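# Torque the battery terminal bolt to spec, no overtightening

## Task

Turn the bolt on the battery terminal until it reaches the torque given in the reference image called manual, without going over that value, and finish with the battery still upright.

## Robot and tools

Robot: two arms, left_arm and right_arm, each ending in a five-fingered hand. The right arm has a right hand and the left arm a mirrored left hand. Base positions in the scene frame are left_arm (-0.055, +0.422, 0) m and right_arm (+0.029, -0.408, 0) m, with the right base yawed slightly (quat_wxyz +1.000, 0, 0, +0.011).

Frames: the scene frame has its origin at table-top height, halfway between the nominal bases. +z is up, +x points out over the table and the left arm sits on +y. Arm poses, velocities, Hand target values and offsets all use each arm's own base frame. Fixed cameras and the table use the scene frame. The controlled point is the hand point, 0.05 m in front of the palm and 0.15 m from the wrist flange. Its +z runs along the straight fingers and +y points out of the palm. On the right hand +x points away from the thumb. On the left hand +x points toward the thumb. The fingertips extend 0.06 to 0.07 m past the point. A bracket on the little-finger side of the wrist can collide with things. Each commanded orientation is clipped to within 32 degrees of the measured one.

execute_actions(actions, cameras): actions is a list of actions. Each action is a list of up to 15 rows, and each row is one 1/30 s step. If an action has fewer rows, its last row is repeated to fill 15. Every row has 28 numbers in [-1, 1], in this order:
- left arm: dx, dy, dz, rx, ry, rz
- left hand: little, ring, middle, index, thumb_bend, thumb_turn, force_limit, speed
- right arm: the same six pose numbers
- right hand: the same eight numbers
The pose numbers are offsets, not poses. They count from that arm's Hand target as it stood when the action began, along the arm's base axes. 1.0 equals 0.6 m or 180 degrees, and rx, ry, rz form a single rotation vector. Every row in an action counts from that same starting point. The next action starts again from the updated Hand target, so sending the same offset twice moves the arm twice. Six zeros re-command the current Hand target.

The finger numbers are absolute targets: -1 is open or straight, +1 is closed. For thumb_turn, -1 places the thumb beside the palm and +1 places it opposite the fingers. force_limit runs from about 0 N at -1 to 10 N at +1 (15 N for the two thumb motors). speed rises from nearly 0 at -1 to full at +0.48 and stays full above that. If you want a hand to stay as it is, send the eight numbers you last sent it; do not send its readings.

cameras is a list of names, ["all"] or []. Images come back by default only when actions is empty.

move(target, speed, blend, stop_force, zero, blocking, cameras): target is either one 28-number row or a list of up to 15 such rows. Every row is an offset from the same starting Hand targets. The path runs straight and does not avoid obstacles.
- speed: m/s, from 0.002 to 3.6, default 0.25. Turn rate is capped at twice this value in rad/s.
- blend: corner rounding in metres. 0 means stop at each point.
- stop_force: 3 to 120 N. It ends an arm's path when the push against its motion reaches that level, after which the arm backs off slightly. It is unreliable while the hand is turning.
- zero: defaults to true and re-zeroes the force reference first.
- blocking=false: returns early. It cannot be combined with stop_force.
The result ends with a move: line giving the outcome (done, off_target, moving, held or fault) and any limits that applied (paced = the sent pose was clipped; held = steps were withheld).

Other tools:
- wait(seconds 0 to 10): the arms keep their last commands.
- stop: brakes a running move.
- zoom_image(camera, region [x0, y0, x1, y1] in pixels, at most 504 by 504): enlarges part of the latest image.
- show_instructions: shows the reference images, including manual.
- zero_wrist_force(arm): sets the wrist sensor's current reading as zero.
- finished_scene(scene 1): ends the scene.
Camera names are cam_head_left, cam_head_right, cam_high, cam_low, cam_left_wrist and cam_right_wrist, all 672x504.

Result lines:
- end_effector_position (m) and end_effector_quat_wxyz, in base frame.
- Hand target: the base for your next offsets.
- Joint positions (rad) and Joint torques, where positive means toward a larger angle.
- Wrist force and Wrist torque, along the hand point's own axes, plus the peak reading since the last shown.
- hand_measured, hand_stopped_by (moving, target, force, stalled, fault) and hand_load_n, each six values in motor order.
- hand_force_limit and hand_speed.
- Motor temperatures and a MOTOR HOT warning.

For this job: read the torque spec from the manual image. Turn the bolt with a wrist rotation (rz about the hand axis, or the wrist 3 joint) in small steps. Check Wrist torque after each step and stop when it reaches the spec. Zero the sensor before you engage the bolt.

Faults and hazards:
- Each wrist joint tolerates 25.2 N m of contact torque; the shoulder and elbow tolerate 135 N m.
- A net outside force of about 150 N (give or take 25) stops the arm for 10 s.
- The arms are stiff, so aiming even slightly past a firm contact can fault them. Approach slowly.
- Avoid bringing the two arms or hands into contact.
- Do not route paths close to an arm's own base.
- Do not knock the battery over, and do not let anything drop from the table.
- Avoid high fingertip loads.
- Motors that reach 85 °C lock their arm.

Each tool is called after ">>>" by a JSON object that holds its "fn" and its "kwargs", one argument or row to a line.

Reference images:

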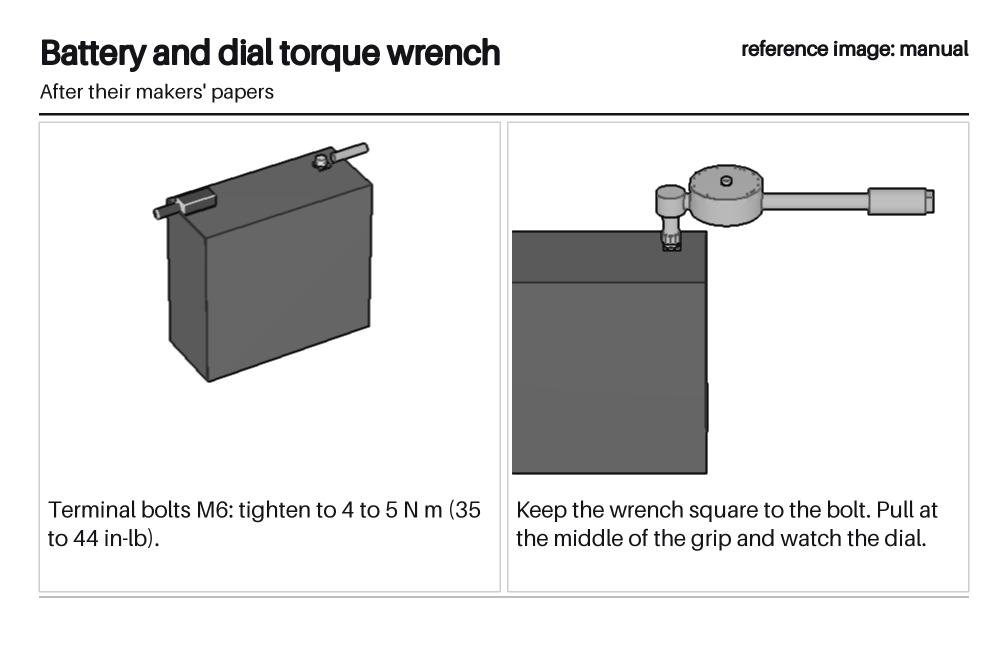

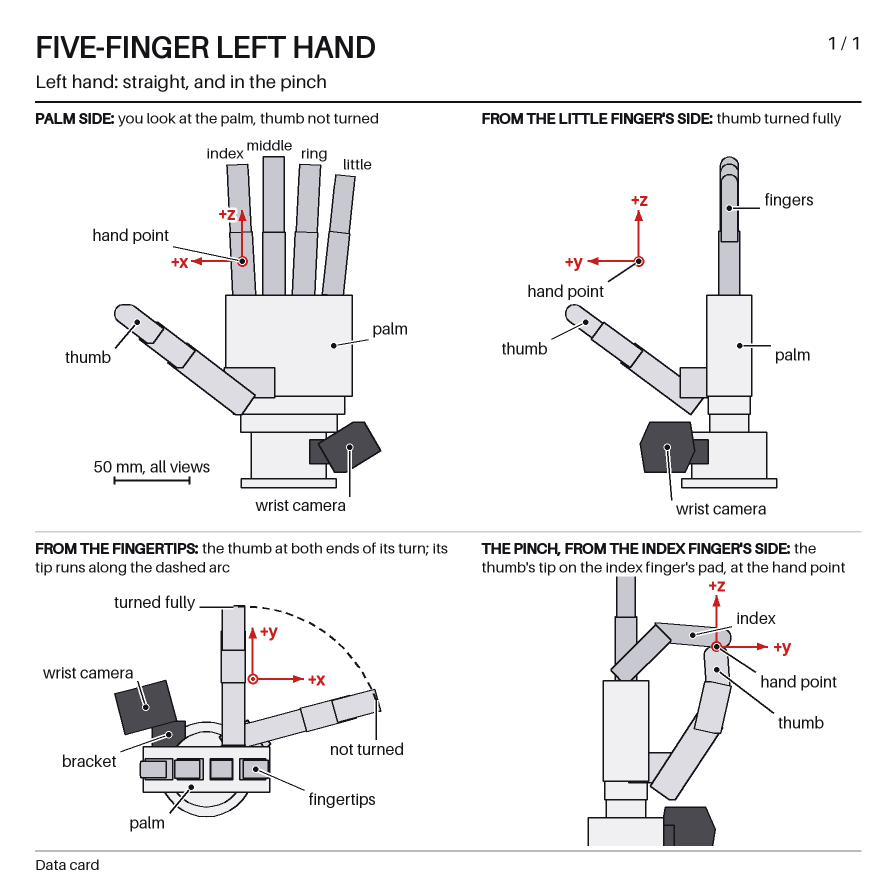

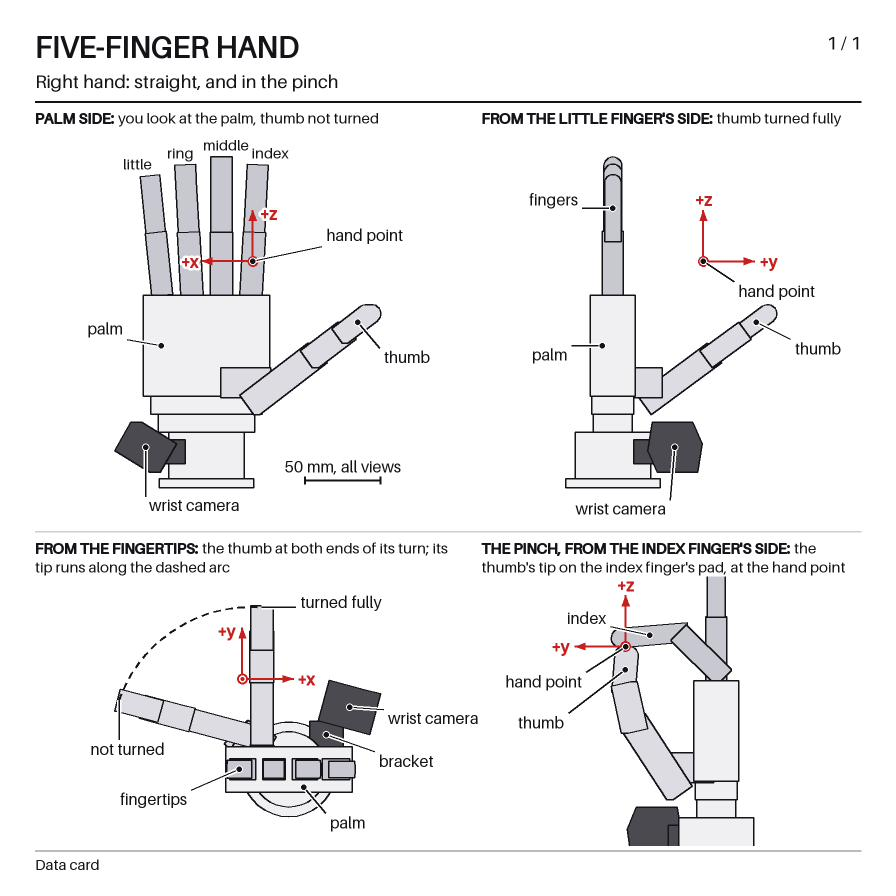

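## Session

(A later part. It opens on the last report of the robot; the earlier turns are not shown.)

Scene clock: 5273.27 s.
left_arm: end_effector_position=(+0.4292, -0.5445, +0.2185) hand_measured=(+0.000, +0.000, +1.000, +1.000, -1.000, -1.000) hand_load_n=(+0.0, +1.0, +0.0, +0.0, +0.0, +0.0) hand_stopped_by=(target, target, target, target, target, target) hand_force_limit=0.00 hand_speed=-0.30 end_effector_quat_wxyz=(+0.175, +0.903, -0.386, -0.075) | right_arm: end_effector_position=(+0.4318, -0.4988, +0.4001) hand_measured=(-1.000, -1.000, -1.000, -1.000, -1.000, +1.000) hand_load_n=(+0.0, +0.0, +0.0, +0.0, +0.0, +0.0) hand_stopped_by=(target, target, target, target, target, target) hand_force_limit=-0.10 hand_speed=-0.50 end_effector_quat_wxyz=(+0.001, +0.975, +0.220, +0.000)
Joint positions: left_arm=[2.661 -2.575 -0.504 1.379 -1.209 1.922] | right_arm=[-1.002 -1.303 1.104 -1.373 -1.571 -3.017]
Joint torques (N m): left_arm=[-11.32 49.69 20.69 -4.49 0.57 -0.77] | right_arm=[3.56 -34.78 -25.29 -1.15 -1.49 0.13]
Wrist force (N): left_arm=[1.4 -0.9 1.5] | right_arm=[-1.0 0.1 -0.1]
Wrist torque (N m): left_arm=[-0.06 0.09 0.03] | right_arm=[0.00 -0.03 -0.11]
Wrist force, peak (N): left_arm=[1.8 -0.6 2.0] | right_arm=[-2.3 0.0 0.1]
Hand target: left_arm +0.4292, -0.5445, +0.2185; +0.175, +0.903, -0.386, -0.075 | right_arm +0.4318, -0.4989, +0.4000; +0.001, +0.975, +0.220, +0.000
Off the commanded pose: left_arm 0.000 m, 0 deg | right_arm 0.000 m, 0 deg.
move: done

>>> {"fn": "move", "kwargs": {
  "target": [
    [0,0,0,0,0,0,0,0,1,1,-1,-1,0,-0.3,-0.1363,0.5815,0,0,0,-0.25,-1,-1,-1,-1,-1,1,-0.1,-0.5],
    [0,0,0,0,0,0,0,0,1,1,-1,-1,0,-0.3,-0.25,0.83,0,0,0,-0.4,-1,-1,-1,-1,-1,1,-0.1,-0.5]
  ],
  "speed": 0.3,
  "blend": [0.05,0]
}}

>>> {"fn": "execute_actions", "kwargs": {
  "actions": []
}}

Scene clock: 5286.00 s.
left_arm: end_effector_position=(+0.4292, -0.5445, +0.2185) hand_measured=(+0.000, +0.000, +1.000, +1.000, -1.000, -1.000) hand_load_n=(+0.0, +1.5, +0.0, +0.0, +0.0, +0.0) hand_stopped_by=(target, target, target, target, target, target) hand_force_limit=0.00 hand_speed=-0.30 end_effector_quat_wxyz=(+0.175, +0.903, -0.386, -0.075) | right_arm: end_effector_position=(+0.2817, -0.0009, +0.4000) hand_measured=(-1.000, -1.000, -1.000, -1.000, -1.000, +1.000) hand_load_n=(+0.0, +0.0, +0.0, +0.0, +0.0, +0.5) hand_stopped_by=(target, target, target, target, target, target) hand_force_limit=-0.10 hand_speed=-0.50 end_effector_quat_wxyz=(+0.001, +0.919, -0.395, +0.000)
Joint positions: left_arm=[2.661 -2.575 -0.504 1.379 -1.209 1.922] | right_arm=[-0.341 -1.956 1.714 -1.328 -1.572 -1.099]
Joint torques (N m): left_arm=[-11.13 49.34 20.14 -4.56 0.71 -0.59] | right_arm=[1.99 3.7 -27.02 -3.79 1.13 0.96]
Wrist force (N): left_arm=[1.3 -0.6 1.9] | right_arm=[-1.8 -0.3 0.0]
Wrist torque (N m): left_arm=[-0.04 0.13 0.01] | right_arm=[-0.05 0.10 -0.05]
Wrist force, peak (N): left_arm=[1.9 -0.5 2.0] | right_arm=[-2.2 2.3 -0.2]
Hand target: left_arm +0.4292, -0.5445, +0.2185; +0.175, +0.903, -0.386, -0.075 | right_arm +0.2818, -0.0009, +0.4000; +0.001, +0.919, -0.395, +0.000
Off the commanded pose: left_arm 0.000 m, 0 deg | right_arm 0.000 m, 0 deg.
move: done

Scene clock: 5286.00 s.
left_arm: end_effector_position=(+0.4292, -0.5445, +0.2185) hand_measured=(+0.000, +0.000, +1.000, +1.000, -1.000, -1.000) hand_load_n=(+0.0, +1.5, +0.0, +0.0, +0.0, +0.0) hand_stopped_by=(target, target, target, target, target, target) hand_force_limit=0.00 hand_speed=-0.30 end_effector_quat_wxyz=(+0.175, +0.903, -0.386, -0.075) | right_arm: end_effector_position=(+0.2817, -0.0009, +0.4000) hand_measured=(-1.000, -1.000, -1.000, -1.000, -1.000, +1.000) hand_load_n=(+0.0, +0.0, +0.0, +0.0, +0.0, +0.5) hand_stopped_by=(target, target, target, target, target, target) hand_force_limit=-0.10 hand_speed=-0.50 end_effector_quat_wxyz=(+0.001, +0.919, -0.395, +0.000)
Joint positions: left_arm=[2.661 -2.575 -0.504 1.379 -1.209 1.922] | right_arm=[-0.341 -1.956 1.714 -1.328 -1.572 -1.099]
Joint velocities: within noise
Joint torques (N m): left_arm=[-11.13 49.34 20.14 -4.56 0.71 -0.59] | right_arm=[1.99 3.7 -27.02 -3.79 1.13 0.96]
Motor temperatures (°C): left_arm=[28 30 32 32 40 40] | right_arm=[29 33 29 38 32 37]
Wrist force (N): left_arm=[1.3 -0.6 1.9] | right_arm=[-1.8 -0.3 0.0]
Wrist torque (N m): left_arm=[-0.04 0.13 0.01] | right_arm=[-0.05 0.10 -0.05]
Wrist force, peak (N): left_arm=[1.3 -0.6 1.9] | right_arm=[-1.8 -0.3 0.0]
Hand target: left_arm +0.4292, -0.5445, +0.2185; +0.175, +0.903, -0.386, -0.075 | right_arm +0.2818, -0.0009, +0.4000; +0.001, +0.919, -0.395, +0.000
Off the commanded pose: left_arm 0.000 m, 0 deg | right_arm 0.000 m, 0 deg.

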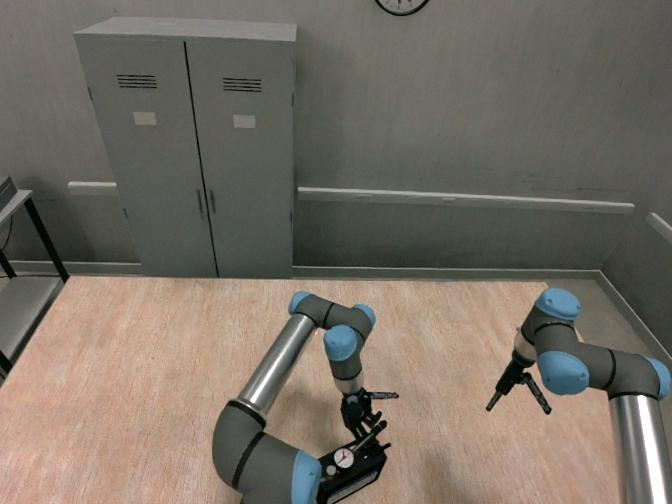

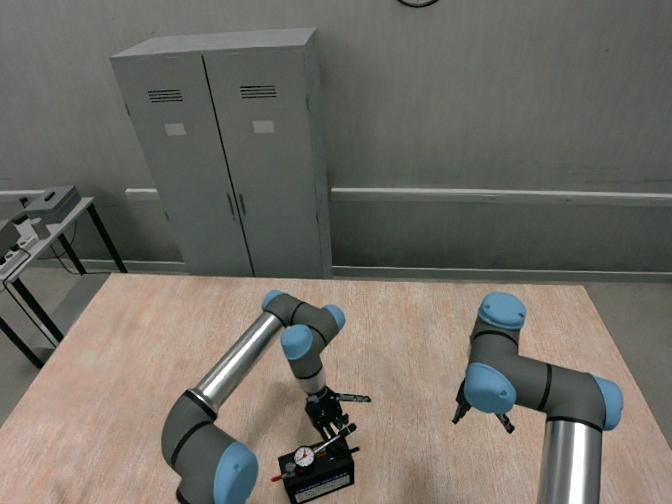

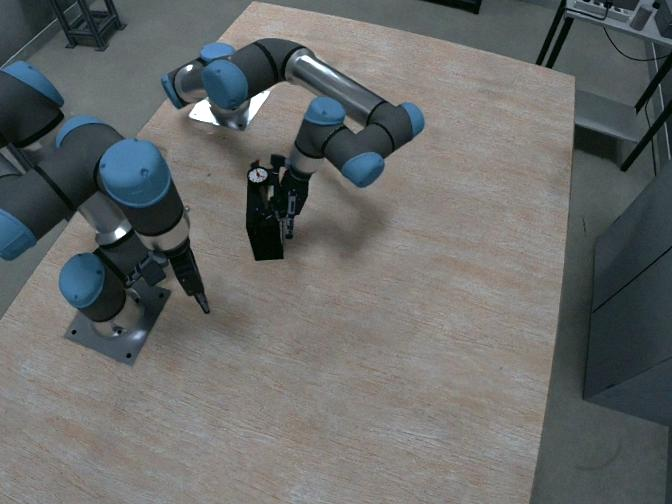

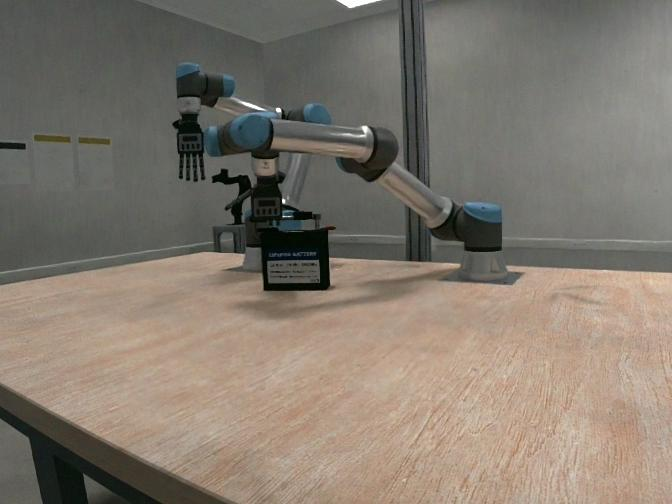

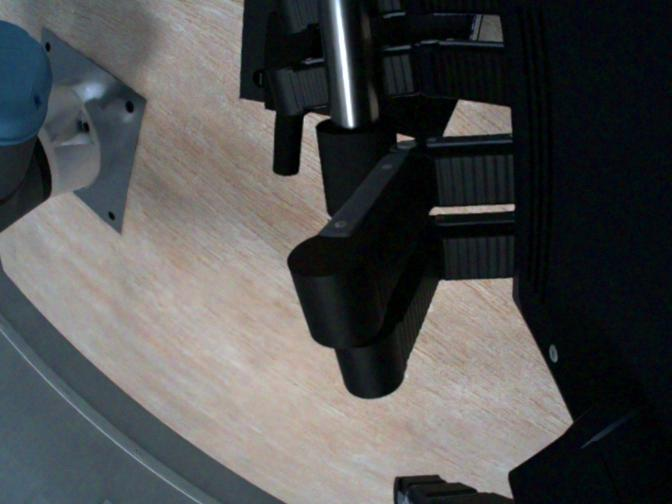

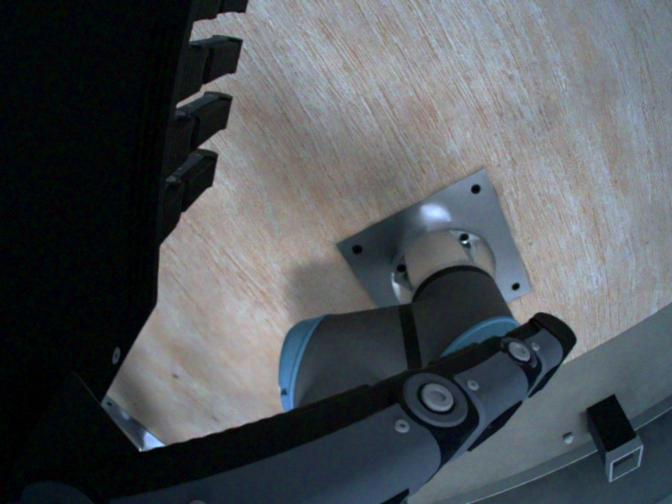

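>>> {"fn": "zoom_image", "kwargs": {
  "camera": "cam_head_right",
  "region": [265, 410, 375, 504]
}}

>>> {"fn": "zoom_image", "kwargs": {
  "camera": "cam_head_left",
  "region": [300, 405, 410, 504]
}}

>>> {"fn": "zoom_image", "kwargs": {
  "camera": "cam_high",
  "region": [220, 140, 330, 270]
}}

Scaled by 4.582.

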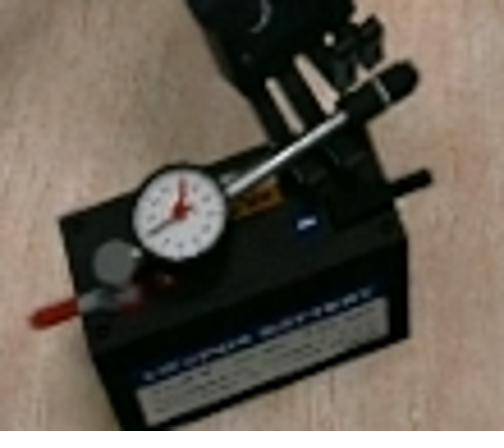

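Scaled by 4.582.

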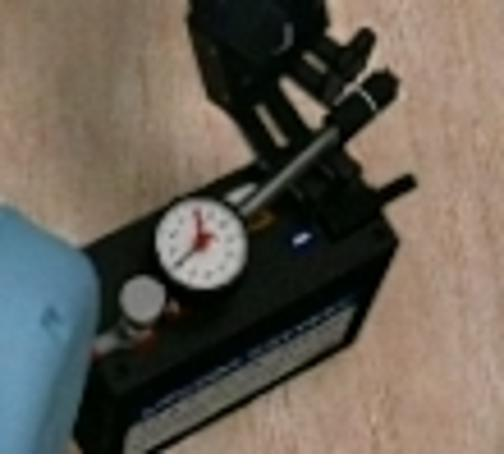

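Scaled by 3.877.

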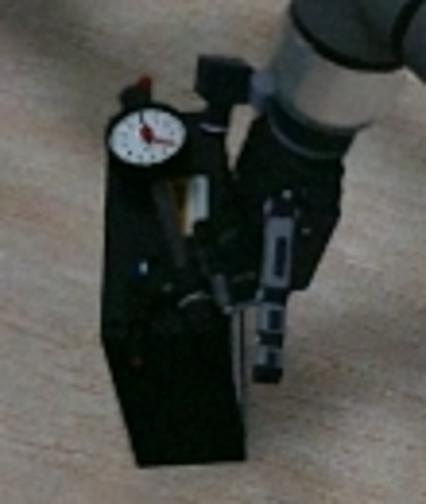

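>>> {"fn": "move", "kwargs": {
  "target": [0,0,0,0,0,0,0,0,1,1,-1,-1,0,-0.3,-0.2115,0.4673,-0.0833,0,0,-0.1033,-1,-1,-1,-1,-1,1,-0.1,-0.5],
  "speed": 0.2,
  "cameras": ["cam_high", "cam_head_right", "cam_head_left"]
}}

Scene clock: 5301.67 s.
left_arm: end_effector_position=(+0.4292, -0.5445, +0.2185) hand_measured=(+0.000, +0.000, +1.000, +1.000, -1.000, -1.000) hand_load_n=(+0.0, +1.0, +0.0, +0.0, +0.0, +0.0) hand_stopped_by=(target, target, target, target, target, target) hand_force_limit=0.00 hand_speed=-0.30 end_effector_quat_wxyz=(+0.175, +0.903, -0.386, -0.075) | right_arm: end_effector_position=(+0.1549, +0.2794, +0.3500) hand_measured=(-1.000, -1.000, -1.000, -1.000, -1.000, +1.000) hand_load_n=(+0.0, +0.0, +0.0, +0.0, +0.0, +0.0) hand_stopped_by=(target, target, target, target, target, target) hand_force_limit=-0.10 hand_speed=-0.50 end_effector_quat_wxyz=(+0.001, +0.843, -0.538, +0.000)
Joint positions: left_arm=[2.661 -2.575 -0.504 1.379 -1.209 1.922] | right_arm=[0.509 -1.956 1.844 -1.457 -1.571 0.075]
Joint torques (N m): left_arm=[-10.5 50.75 19.39 -4.24 0.38 -0.49] | right_arm=[8.17 -19.3 -15.54 -1.88 1.2 1.63]
Wrist force (N): left_arm=[1.4 -0.7 1.8] | right_arm=[-1.5 0.0 -0.1]
Wrist torque (N m): left_arm=[-0.04 0.11 0.03] | right_arm=[0.00 0.07 -0.01]
Wrist force, peak (N): left_arm=[1.8 -0.5 2.0] | right_arm=[-3.1 0.1 0.2]
Hand target: left_arm +0.4292, -0.5445, +0.2185; +0.175, +0.903, -0.386, -0.075 | right_arm +0.1549, +0.2795, +0.3500; +0.001, +0.843, -0.539, -0.001
Off the commanded pose: left_arm 0.000 m, 0 deg | right_arm 0.000 m, 0 deg.
move: done
Images, in order (width x height): cam_head_left 672x504, cam_head_right 672x504, cam_high 672x504.

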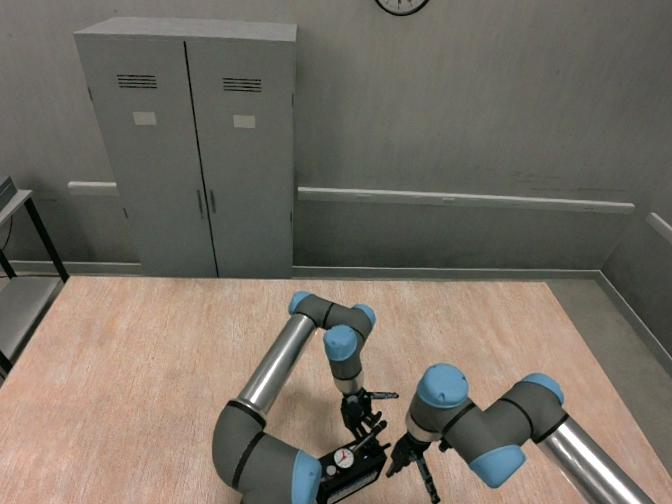

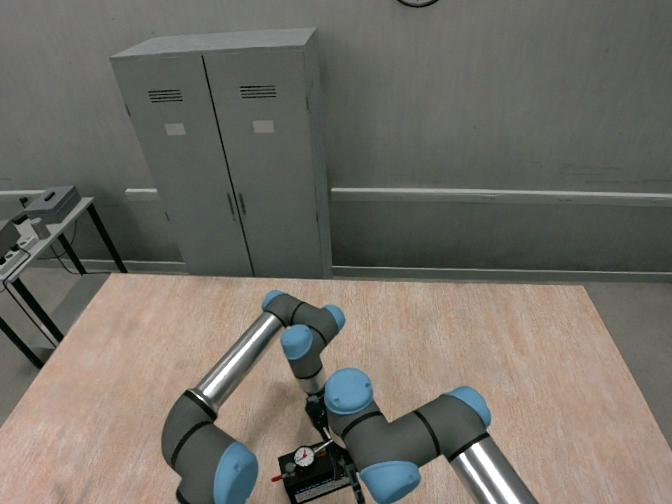

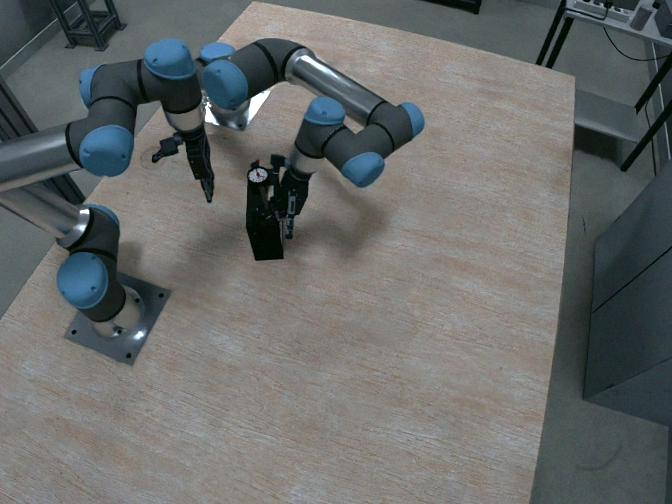

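>>> {"fn": "move", "kwargs": {
  "target": [0,0,0,0,0,0,0,0,1,1,-1,-1,0,-0.3,0,0,-0.37,0,0,0,-1,-1,-1,-1,-1,1,-0.1,-0.5],
  "speed": 0.15
}}

>>> {"fn": "move", "kwargs": {
  "target": [0,0,0,0,0,0,0,0,1,1,-1,-1,0,-0.3,0,0,-0.0817,0,0,0,-1,-1,-1,-1,-1,1,-0.1,-0.5],
  "speed": 0.05,
  "stop_force": 5,
  "cameras": ["cam_high", "cam_head_right", "cam_head_left", "cam_left_wrist"]
}}

Scene clock: 5308.90 s.
left_arm: end_effector_position=(+0.4292, -0.5445, +0.2185) hand_measured=(+0.000, +0.000, +1.000, +1.000, -1.000, -1.000) hand_load_n=(+0.0, +1.0, +0.0, +0.0, +0.0, +0.0) hand_stopped_by=(target, target, target, target, target, target) hand_force_limit=0.00 hand_speed=-0.30 end_effector_quat_wxyz=(+0.175, +0.903, -0.386, -0.075) | right_arm: end_effector_position=(+0.1549, +0.2795, +0.1280) hand_measured=(-1.000, -1.000, -1.000, -1.000, -1.000, +1.000) hand_load_n=(+0.0, +0.0, +0.0, +0.0, +0.0, +0.0) hand_stopped_by=(target, target, target, target, target, target) hand_force_limit=-0.10 hand_speed=-0.50 end_effector_quat_wxyz=(+0.001, +0.843, -0.539, -0.001)
Joint positions: left_arm=[2.661 -2.575 -0.504 1.379 -1.209 1.922] | right_arm=[0.509 -1.834 2.353 -2.088 -1.571 0.075]
Joint torques (N m): left_arm=[-11.52 50.75 19.21 -4.46 0.65 -0.74] | right_arm=[8.11 -18.06 -15.31 -3.74 1.42 1.49]
Wrist force (N): left_arm=[1.4 -0.7 2.0] | right_arm=[-1.5 -0.1 -0.2]
Wrist torque (N m): left_arm=[-0.07 0.12 0.03] | right_arm=[-0.03 0.09 -0.03]
Wrist force, peak (N): left_arm=[1.8 -0.8 2.1] | right_arm=[-1.9 -0.3 -1.4]
Hand target: left_arm +0.4292, -0.5445, +0.2185; +0.175, +0.903, -0.386, -0.075 | right_arm +0.1549, +0.2795, +0.1280; +0.001, +0.843, -0.539, -0.001
Off the commanded pose: left_arm 0.000 m, 0 deg | right_arm 0.000 m, 0 deg.
move: done

Scene clock: 5310.97 s.
left_arm: end_effector_position=(+0.4292, -0.5445, +0.2185) hand_measured=(+0.000, +0.000, +1.000, +1.000, -1.000, -1.000) hand_load_n=(+0.5, +1.0, -0.5, +0.0, +0.0, +0.0) hand_stopped_by=(target, target, target, target, target, target) hand_force_limit=0.00 hand_speed=-0.30 end_effector_quat_wxyz=(+0.175, +0.903, -0.386, -0.075) | right_arm: end_effector_position=(+0.1549, +0.2795, +0.0790) hand_measured=(-1.000, -1.000, -1.000, -1.000, -1.000, +1.000) hand_load_n=(+0.0, +0.0, +0.0, +0.0, +0.0, +0.0) hand_stopped_by=(target, target, target, target, target, target) hand_force_limit=-0.10 hand_speed=-0.50 end_effector_quat_wxyz=(+0.001, +0.843, -0.539, -0.001)
Joint positions: left_arm=[2.661 -2.575 -0.504 1.379 -1.209 1.922] | right_arm=[0.509 -1.737 2.436 -2.268 -1.571 0.075]
Joint torques (N m): left_arm=[-11.59 50.3 18.3 -4.29 0.21 -0.66] | right_arm=[4.86 -24.25 -23.36 -3.6 1.18 1.53]
Wrist force (N): left_arm=[1.4 -0.6 1.8] | right_arm=[-1.3 -0.1 0.1]
Wrist torque (N m): left_arm=[-0.06 0.10 0.03] | right_arm=[-0.05 0.02 -0.01]
Wrist force, peak (N): left_arm=[1.6 -0.9 2.3] | right_arm=[-1.9 0.0 -0.4]
Hand target: left_arm +0.4292, -0.5445, +0.2185; +0.175, +0.903, -0.386, -0.075 | right_arm +0.1549, +0.2795, +0.0790; +0.001, +0.843, -0.539, -0.001
Off the commanded pose: left_arm 0.000 m, 0 deg | right_arm 0.000 m, 0 deg.
move: done
Images, in order (width x height): cam_head_left 672x504, cam_head_right 672x504, cam_high 672x504, cam_left_wrist 672x504.

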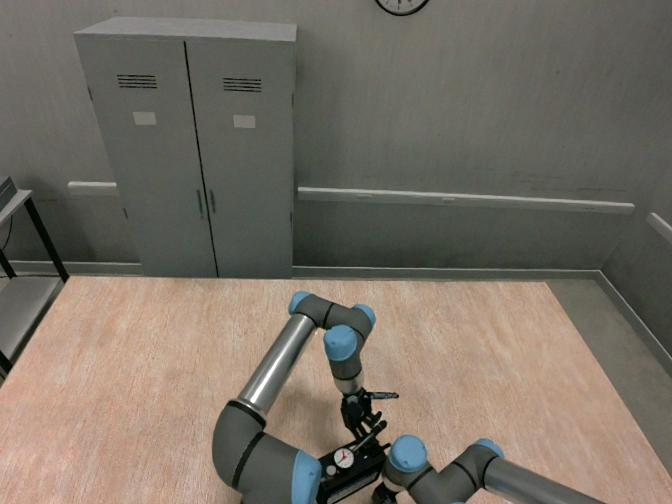

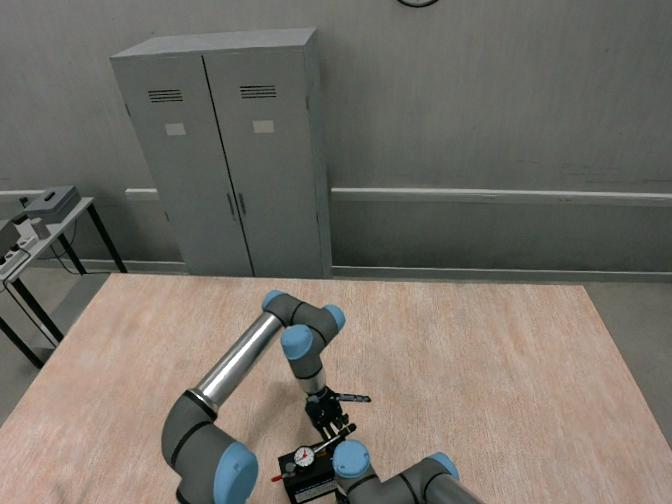

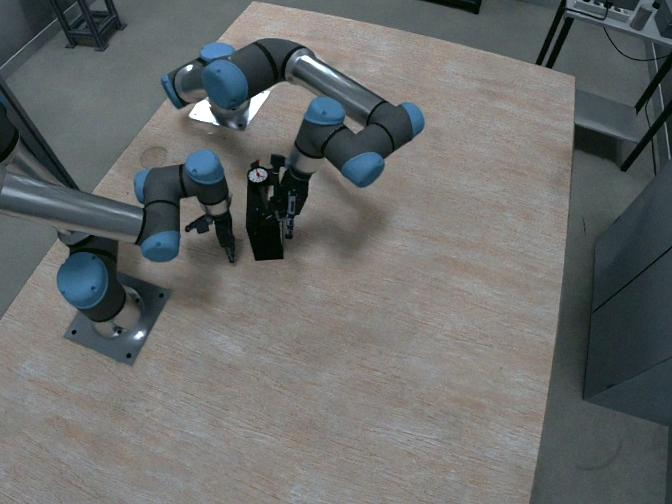

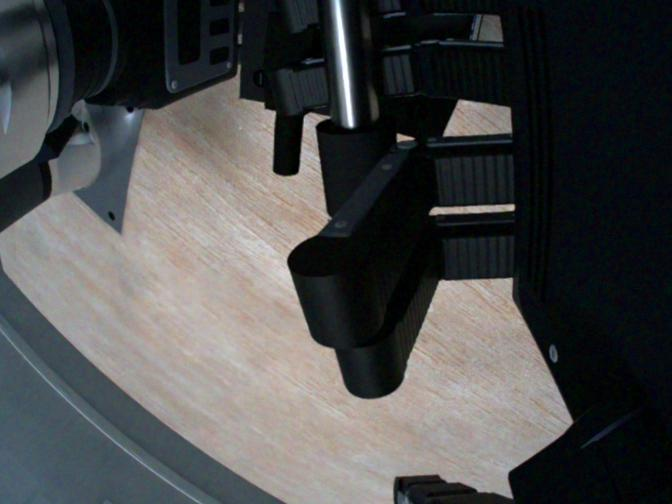

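>>> {"fn": "move", "kwargs": {
  "target": [0,0,0,0,0,0,0,0,1,1,-1,-1,0,-0.3,0.0605,0.0281,0,0,0,0,-1,-1,-1,-1,-1,1,-0.1,-0.5],
  "speed": 0.04,
  "stop_force": 4,
  "cameras": ["cam_high", "cam_head_right", "cam_left_wrist"]
}}

Scene clock: 5318.20 s.
left_arm: end_effector_position=(+0.4292, -0.5445, +0.2185) hand_measured=(+0.000, +0.000, +1.000, +1.000, -1.000, -1.000) hand_load_n=(+0.0, +1.0, +0.0, +0.0, -0.5, +0.0) hand_stopped_by=(target, target, target, target, target, target) hand_force_limit=0.00 hand_speed=-0.30 end_effector_quat_wxyz=(+0.175, +0.903, -0.386, -0.075) | right_arm: end_effector_position=(+0.1912, +0.2963, +0.0790) hand_measured=(-1.000, -1.000, -1.000, -1.000, -1.000, +1.000) hand_load_n=(+0.0, +0.0, +0.0, +0.0, +0.0, +0.0) hand_stopped_by=(target, target, target, target, target, target) hand_force_limit=-0.10 hand_speed=-0.50 end_effector_quat_wxyz=(+0.001, +0.843, -0.539, -0.001)
Joint positions: left_arm=[2.661 -2.575 -0.504 1.379 -1.209 1.922] | right_arm=[0.501 -1.635 2.351 -2.285 -1.571 0.067]
Joint torques (N m): left_arm=[-11.23 49.4 17.47 -4.32 0.53 -0.61] | right_arm=[7.09 -29 -10.15 -0.99 -0.72 0.57]
Wrist force (N): left_arm=[1.4 -0.7 1.8] | right_arm=[-1.6 0.1 -0.1]
Wrist torque (N m): left_arm=[-0.05 0.10 0.03] | right_arm=[-0.01 0.05 0.01]
Wrist force, peak (N): left_arm=[1.7 -0.7 2.1] | right_arm=[-2.0 -0.3 0.0]
Hand target: left_arm +0.4292, -0.5445, +0.2185; +0.175, +0.903, -0.386, -0.075 | right_arm +0.1912, +0.2963, +0.0790; +0.001, +0.843, -0.539, -0.001
Off the commanded pose: left_arm 0.000 m, 0 deg | right_arm 0.000 m, 0 deg.
move: done
Images, in order (width x height): cam_head_right 672x504, cam_high 672x504, cam_left_wrist 672x504.

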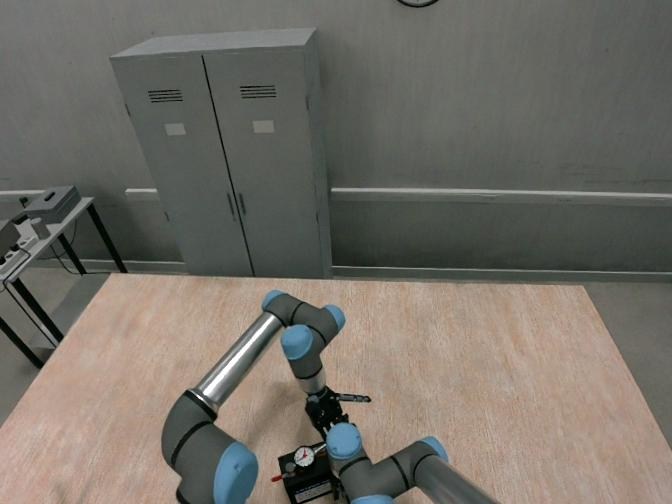

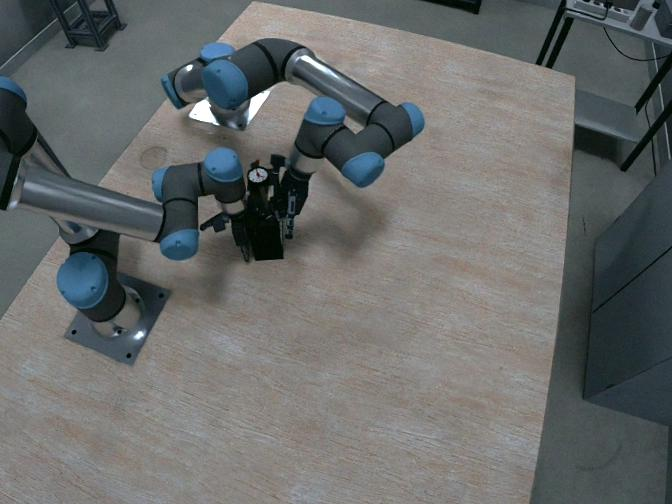

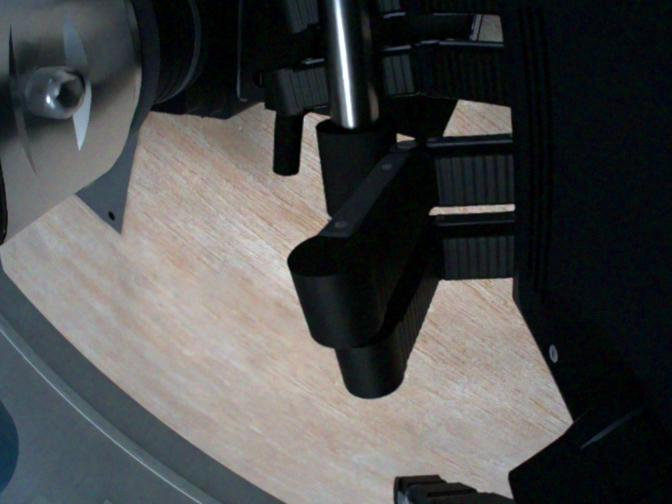

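>>> {"fn": "zoom_image", "kwargs": {
  "camera": "cam_left_wrist",
  "region": [130, 0, 430, 225]
}}

>>> {"fn": "zoom_image", "kwargs": {
  "camera": "cam_high",
  "region": [190, 130, 320, 270]
}}

Scaled by 1.680 from the camera's 672x504 image, which has a finer 960x720 frame.

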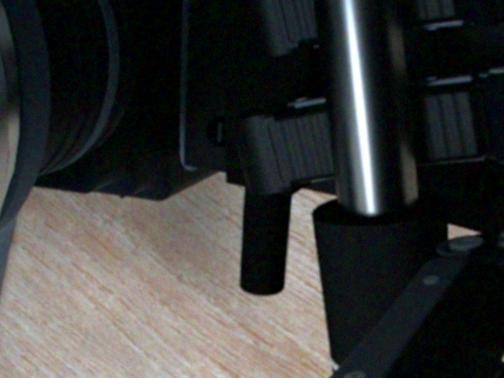

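Scaled by 3.600.

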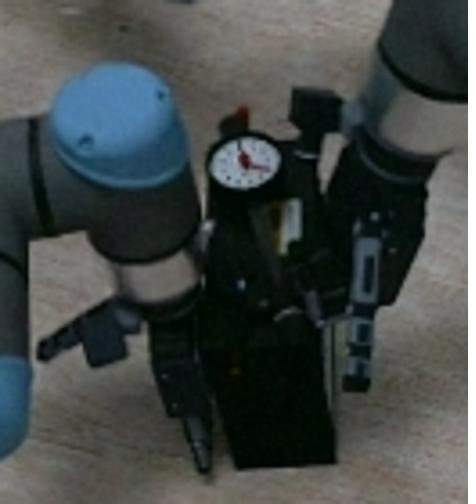

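>>> {"fn": "move", "kwargs": {
  "target": [0,0,0,0,0,0,0,0,1,1,-1,-1,0,-0.3,0.0267,-0.0575,0.0067,0,0,0,-1,-1,-1,-1,-1,1,-0.1,-0.5],
  "speed": 0.06
}}

>>> {"fn": "move", "kwargs": {
  "target": [0,0,0,0,0,0,0,0,1,1,-1,-1,0,-0.3,0.0227,0.0106,0,0,0,0,-1,-1,-1,-1,-1,1,-0.1,-0.5],
  "speed": 0.01,
  "stop_force": 3,
  "cameras": ["cam_high", "cam_head_right", "cam_left_wrist"]
}}

Scene clock: 5364.60 s.
left_arm: end_effector_position=(+0.4292, -0.5445, +0.2185) hand_measured=(+0.000, +0.000, +1.000, +1.000, -1.000, -1.000) hand_load_n=(+0.0, +1.0, +0.0, +0.0, +0.0, +0.0) hand_stopped_by=(target, target, target, target, target, target) hand_force_limit=0.00 hand_speed=-0.30 end_effector_quat_wxyz=(+0.175, +0.903, -0.386, -0.075) | right_arm: end_effector_position=(+0.2071, +0.2618, +0.0830) hand_measured=(-1.000, -1.000, -1.000, -1.000, -1.000, +1.000) hand_load_n=(+0.0, +0.0, +0.0, +0.0, +0.0, +0.0) hand_stopped_by=(target, target, target, target, target, target) hand_force_limit=-0.10 hand_speed=-0.50 end_effector_quat_wxyz=(+0.001, +0.843, -0.539, +0.000)
Joint positions: left_arm=[2.661 -2.575 -0.504 1.379 -1.209 1.922] | right_arm=[0.395 -1.681 2.378 -2.266 -1.571 -0.038]
Joint torques (N m): left_arm=[-10.51 50.17 16.89 -4.45 0.47 -0.6] | right_arm=[8.42 -1.34 -22.92 -3.59 1.12 1.76]
Wrist force (N): left_arm=[1.4 -0.3 1.6] | right_arm=[-1.7 0.2 0.4]
Wrist torque (N m): left_arm=[0.00 0.11 0.02] | right_arm=[-0.03 0.06 -0.16]
Wrist force, peak (N): left_arm=[1.7 -0.8 2.1] | right_arm=[-2.2 0.3 -0.3]
Hand target: left_arm +0.4292, -0.5445, +0.2185; +0.175, +0.903, -0.386, -0.075 | right_arm +0.2072, +0.2618, +0.0830; +0.001, +0.843, -0.539, -0.001
Off the commanded pose: left_arm 0.000 m, 0 deg | right_arm 0.000 m, 0 deg.
move: done

Scene clock: 5365.97 s.
left_arm: end_effector_position=(+0.4292, -0.5445, +0.2185) hand_measured=(+0.000, +0.000, +1.000, +1.000, -1.000, -1.000) hand_load_n=(+0.0, +1.5, +0.0, +0.0, +0.0, +0.0) hand_stopped_by=(target, target, target, target, target, target) hand_force_limit=0.00 hand_speed=-0.30 end_effector_quat_wxyz=(+0.175, +0.903, -0.386, -0.075) | right_arm: end_effector_position=(+0.2122, +0.2642, +0.0830) hand_measured=(-1.000, -1.000, -1.000, -1.000, -1.000, +1.000) hand_load_n=(+0.0, +0.0, +0.0, +0.0, +0.0, +0.0) hand_stopped_by=(target, target, target, target, target, target) hand_force_limit=-0.10 hand_speed=-0.50 end_effector_quat_wxyz=(+0.001, +0.843, -0.538, -0.001)
Joint positions: left_arm=[2.661 -2.575 -0.504 1.379 -1.209 1.922] | right_arm=[0.396 -1.666 2.365 -2.268 -1.571 -0.037]
Joint torques (N m): left_arm=[-11.09 49.99 16.13 -4.01 0.32 -0.65] | right_arm=[-5.86 -27.22 -12.14 -1.99 1.33 -0.38]
Wrist force (N): left_arm=[0.5 -0.9 2.2] | right_arm=[-1.9 3.5 1.1]
Wrist torque (N m): left_arm=[-0.04 0.05 0.04] | right_arm=[0.25 0.08 -0.10]
Wrist force, peak (N): left_arm=[1.9 -0.9 1.8] | right_arm=[-1.6 10.7 -1.9]
Hand target: left_arm +0.4292, -0.5445, +0.2185; +0.175, +0.903, -0.386, -0.075 | right_arm +0.2122, +0.2642, +0.0830; +0.001, +0.843, -0.539, -0.001 (not the last commanded pose)
Off the commanded pose: left_arm 0.000 m, 0 deg | right_arm 0.009 m, 0 deg.
move: contact (right_arm)
Images, in order (width x height): cam_head_right 672x504, cam_high 672x504, cam_left_wrist 672x504.

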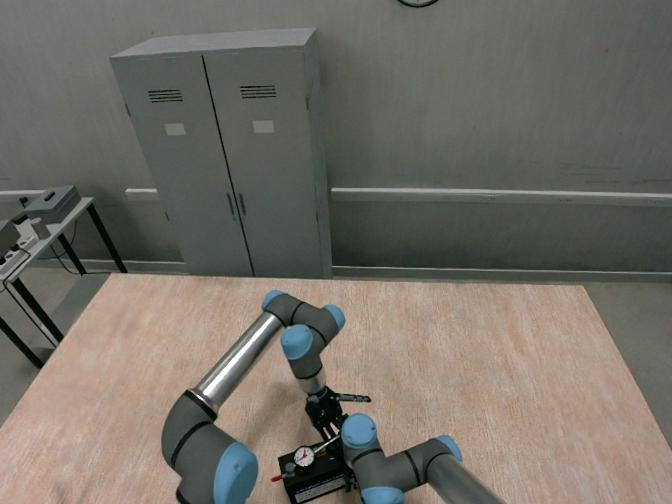

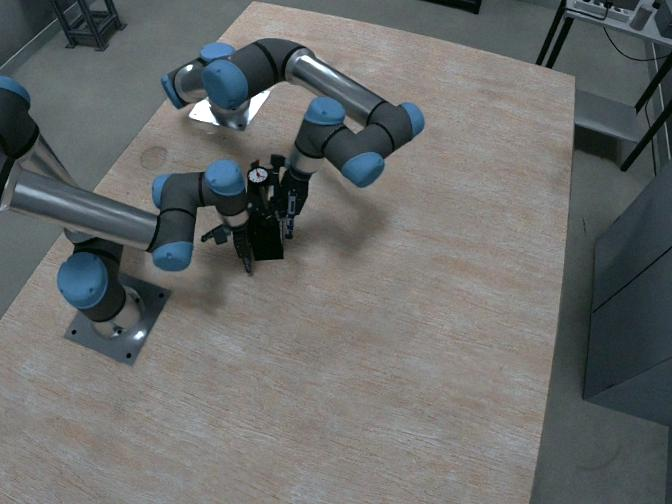

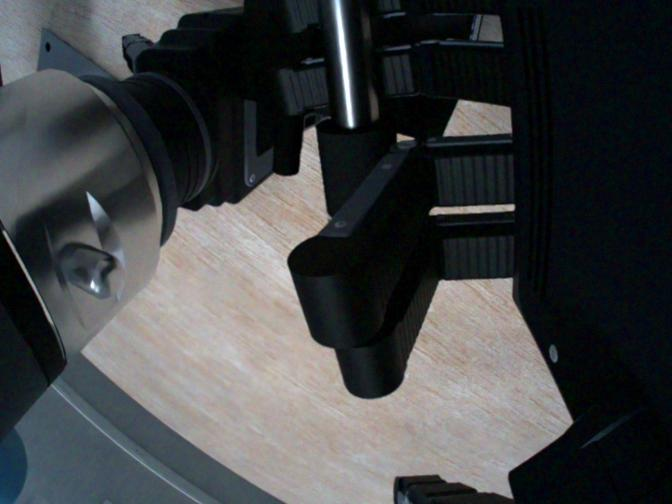

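>>> {"fn": "zoom_image", "kwargs": {
  "camera": "cam_high",
  "region": [225, 145, 295, 205]
}}

>>> {"fn": "zoom_image", "kwargs": {
  "camera": "cam_head_right",
  "region": [265, 425, 355, 504]
}}

>>> {"fn": "zoom_image", "kwargs": {
  "camera": "cam_left_wrist",
  "region": [130, 0, 430, 225]
}}

Scaled by 7.200.

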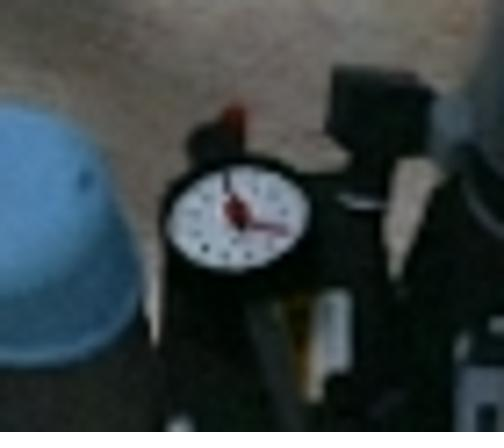

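Scaled by 5.600.

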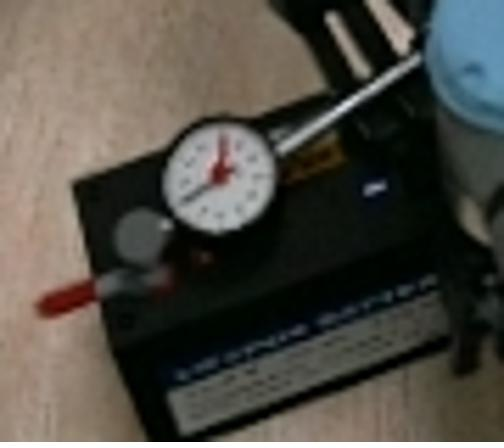

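Scaled by 1.680 from the camera's 672x504 image, which has a finer 960x720 frame.

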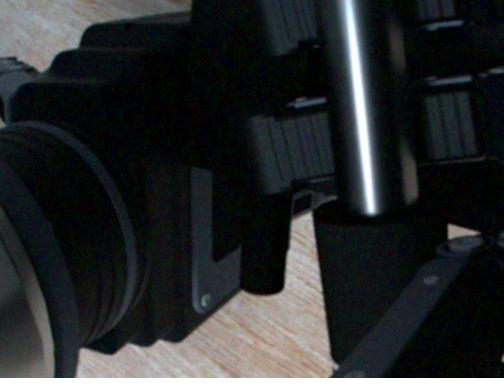

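>>> {"fn": "move", "kwargs": {
  "target": [-0.00117,-0.00119,0,0,0,0,0,0,1,1,-1,-1,0,-0.3,0,0,0,0,0,0,-1,-1,-1,-1,-1,1,-0.1,-0.5],
  "speed": 0.01
}}

>>> {"fn": "move", "kwargs": {
  "target": [-0.00117,-0.00119,0,0,0,0,0,0,1,1,-1,-1,0,-0.3,0,0,0,0,0,0,-1,-1,-1,-1,-1,1,-0.1,-0.5],
  "speed": 0.01,
  "cameras": ["cam_high", "cam_head_right"]
}}

Scene clock: 5398.13 s.
left_arm: end_effector_position=(+0.4285, -0.5453, +0.2184) hand_measured=(+0.000, +0.000, +1.000, +1.000, -1.000, -1.000) hand_load_n=(+0.0, +1.5, +0.0, +0.0, +0.0, +0.0) hand_stopped_by=(target, target, target, target, target, target) hand_force_limit=0.00 hand_speed=-0.30 end_effector_quat_wxyz=(+0.175, +0.903, -0.386, -0.075) | right_arm: end_effector_position=(+0.2122, +0.2642, +0.0830) hand_measured=(-1.000, -1.000, -1.000, -1.000, -1.000, +1.000) hand_load_n=(+0.0, +0.0, +0.0, +0.0, +0.0, +0.0) hand_stopped_by=(target, target, target, target, target, target) hand_force_limit=-0.10 hand_speed=-0.50 end_effector_quat_wxyz=(+0.001, +0.843, -0.539, -0.001)
Joint positions: left_arm=[2.66 -2.575 -0.505 1.38 -1.208 1.92] | right_arm=[0.396 -1.666 2.365 -2.268 -1.571 -0.037]
Joint torques (N m): left_arm=[-10.69 63.3 12.87 -0.13 2.53 -1.57] | right_arm=[-7.91 -27.63 -11.62 -1.96 0.63 -0.36]
Wrist force (N): left_arm=[-0.9 -2.3 1.7] | right_arm=[-1.5 3.3 0.9]
Wrist torque (N m): left_arm=[-0.03 0.08 0.11] | right_arm=[0.23 0.02 -0.08]
Wrist force, peak (N): left_arm=[-0.8 -2.3 2.2] | right_arm=[-1.7 3.6 1.1]
Hand target: left_arm +0.4285, -0.5453, +0.2185; +0.175, +0.903, -0.386, -0.075 | right_arm +0.2122, +0.2642, +0.0830; +0.001, +0.843, -0.539, -0.001
Off the commanded pose: left_arm 0.000 m, 0 deg | right_arm 0.000 m, 0 deg.
move: done

Scene clock: 5398.83 s.
left_arm: end_effector_position=(+0.4278, -0.5460, +0.2184) hand_measured=(+0.000, +0.000, +1.000, +1.000, -1.000, -1.000) hand_load_n=(+0.0, +1.5, +0.0, +0.0, +0.0, +0.0) hand_stopped_by=(target, target, target, target, target, target) hand_force_limit=0.00 hand_speed=-0.30 end_effector_quat_wxyz=(+0.175, +0.903, -0.386, -0.075) | right_arm: end_effector_position=(+0.2122, +0.2642, +0.0830) hand_measured=(-1.000, -1.000, -1.000, -1.000, -1.000, +1.000) hand_load_n=(+0.0, +0.5, +0.0, +0.0, +0.0, +0.0) hand_stopped_by=(target, target, target, target, target, target) hand_force_limit=-0.10 hand_speed=-0.50 end_effector_quat_wxyz=(+0.001, +0.843, -0.539, -0.001)
Joint positions: left_arm=[2.658 -2.574 -0.505 1.38 -1.208 1.919] | right_arm=[0.396 -1.666 2.365 -2.268 -1.571 -0.037]
Joint torques (N m): left_arm=[-13.13 60.45 12.03 -0.37 2.93 -1.67] | right_arm=[-7.99 -27.41 -11.5 -1.99 0.54 -0.35]
Wrist force (N): left_arm=[-0.6 -4.3 1.0] | right_arm=[-1.7 3.2 1.1]
Wrist torque (N m): left_arm=[-0.06 0.11 0.14] | right_arm=[0.19 0.04 -0.10]
Wrist force, peak (N): left_arm=[-0.6 -4.3 1.0] | right_arm=[-2.0 3.5 1.1]
Hand target: left_arm +0.4278, -0.5460, +0.2185; +0.175, +0.903, -0.386, -0.075 | right_arm +0.2122, +0.2642, +0.0830; +0.001, +0.843, -0.539, -0.001
Off the commanded pose: left_arm 0.000 m, 0 deg | right_arm 0.000 m, 0 deg.
move: done
Images, in order (width x height): cam_head_right 672x504, cam_high 672x504.

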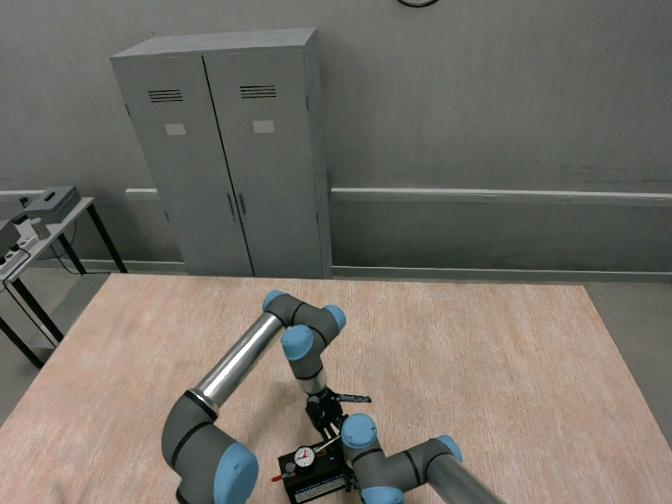

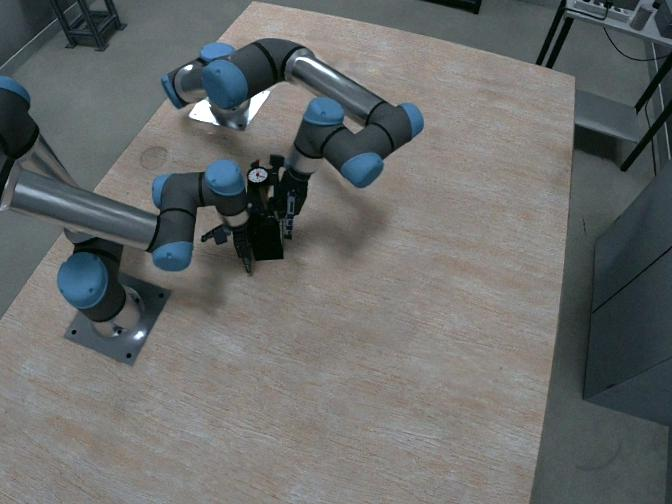

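>>> {"fn": "zoom_image", "kwargs": {
  "camera": "cam_high",
  "region": [235, 155, 280, 195]
}}

>>> {"fn": "zoom_image", "kwargs": {
  "camera": "cam_head_right",
  "region": [280, 435, 330, 480]
}}

Scaled by 11.200.

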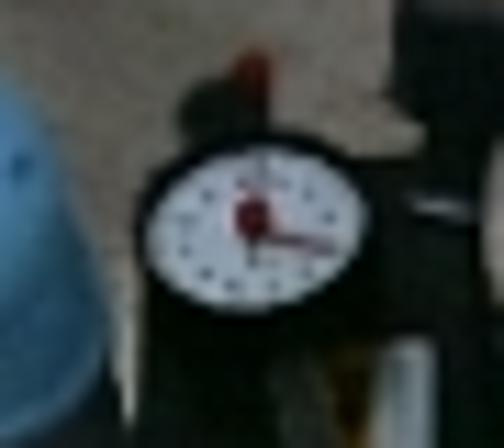

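Scaled by 10.080.

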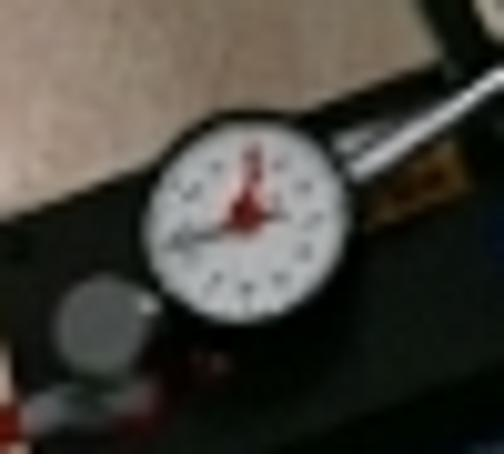

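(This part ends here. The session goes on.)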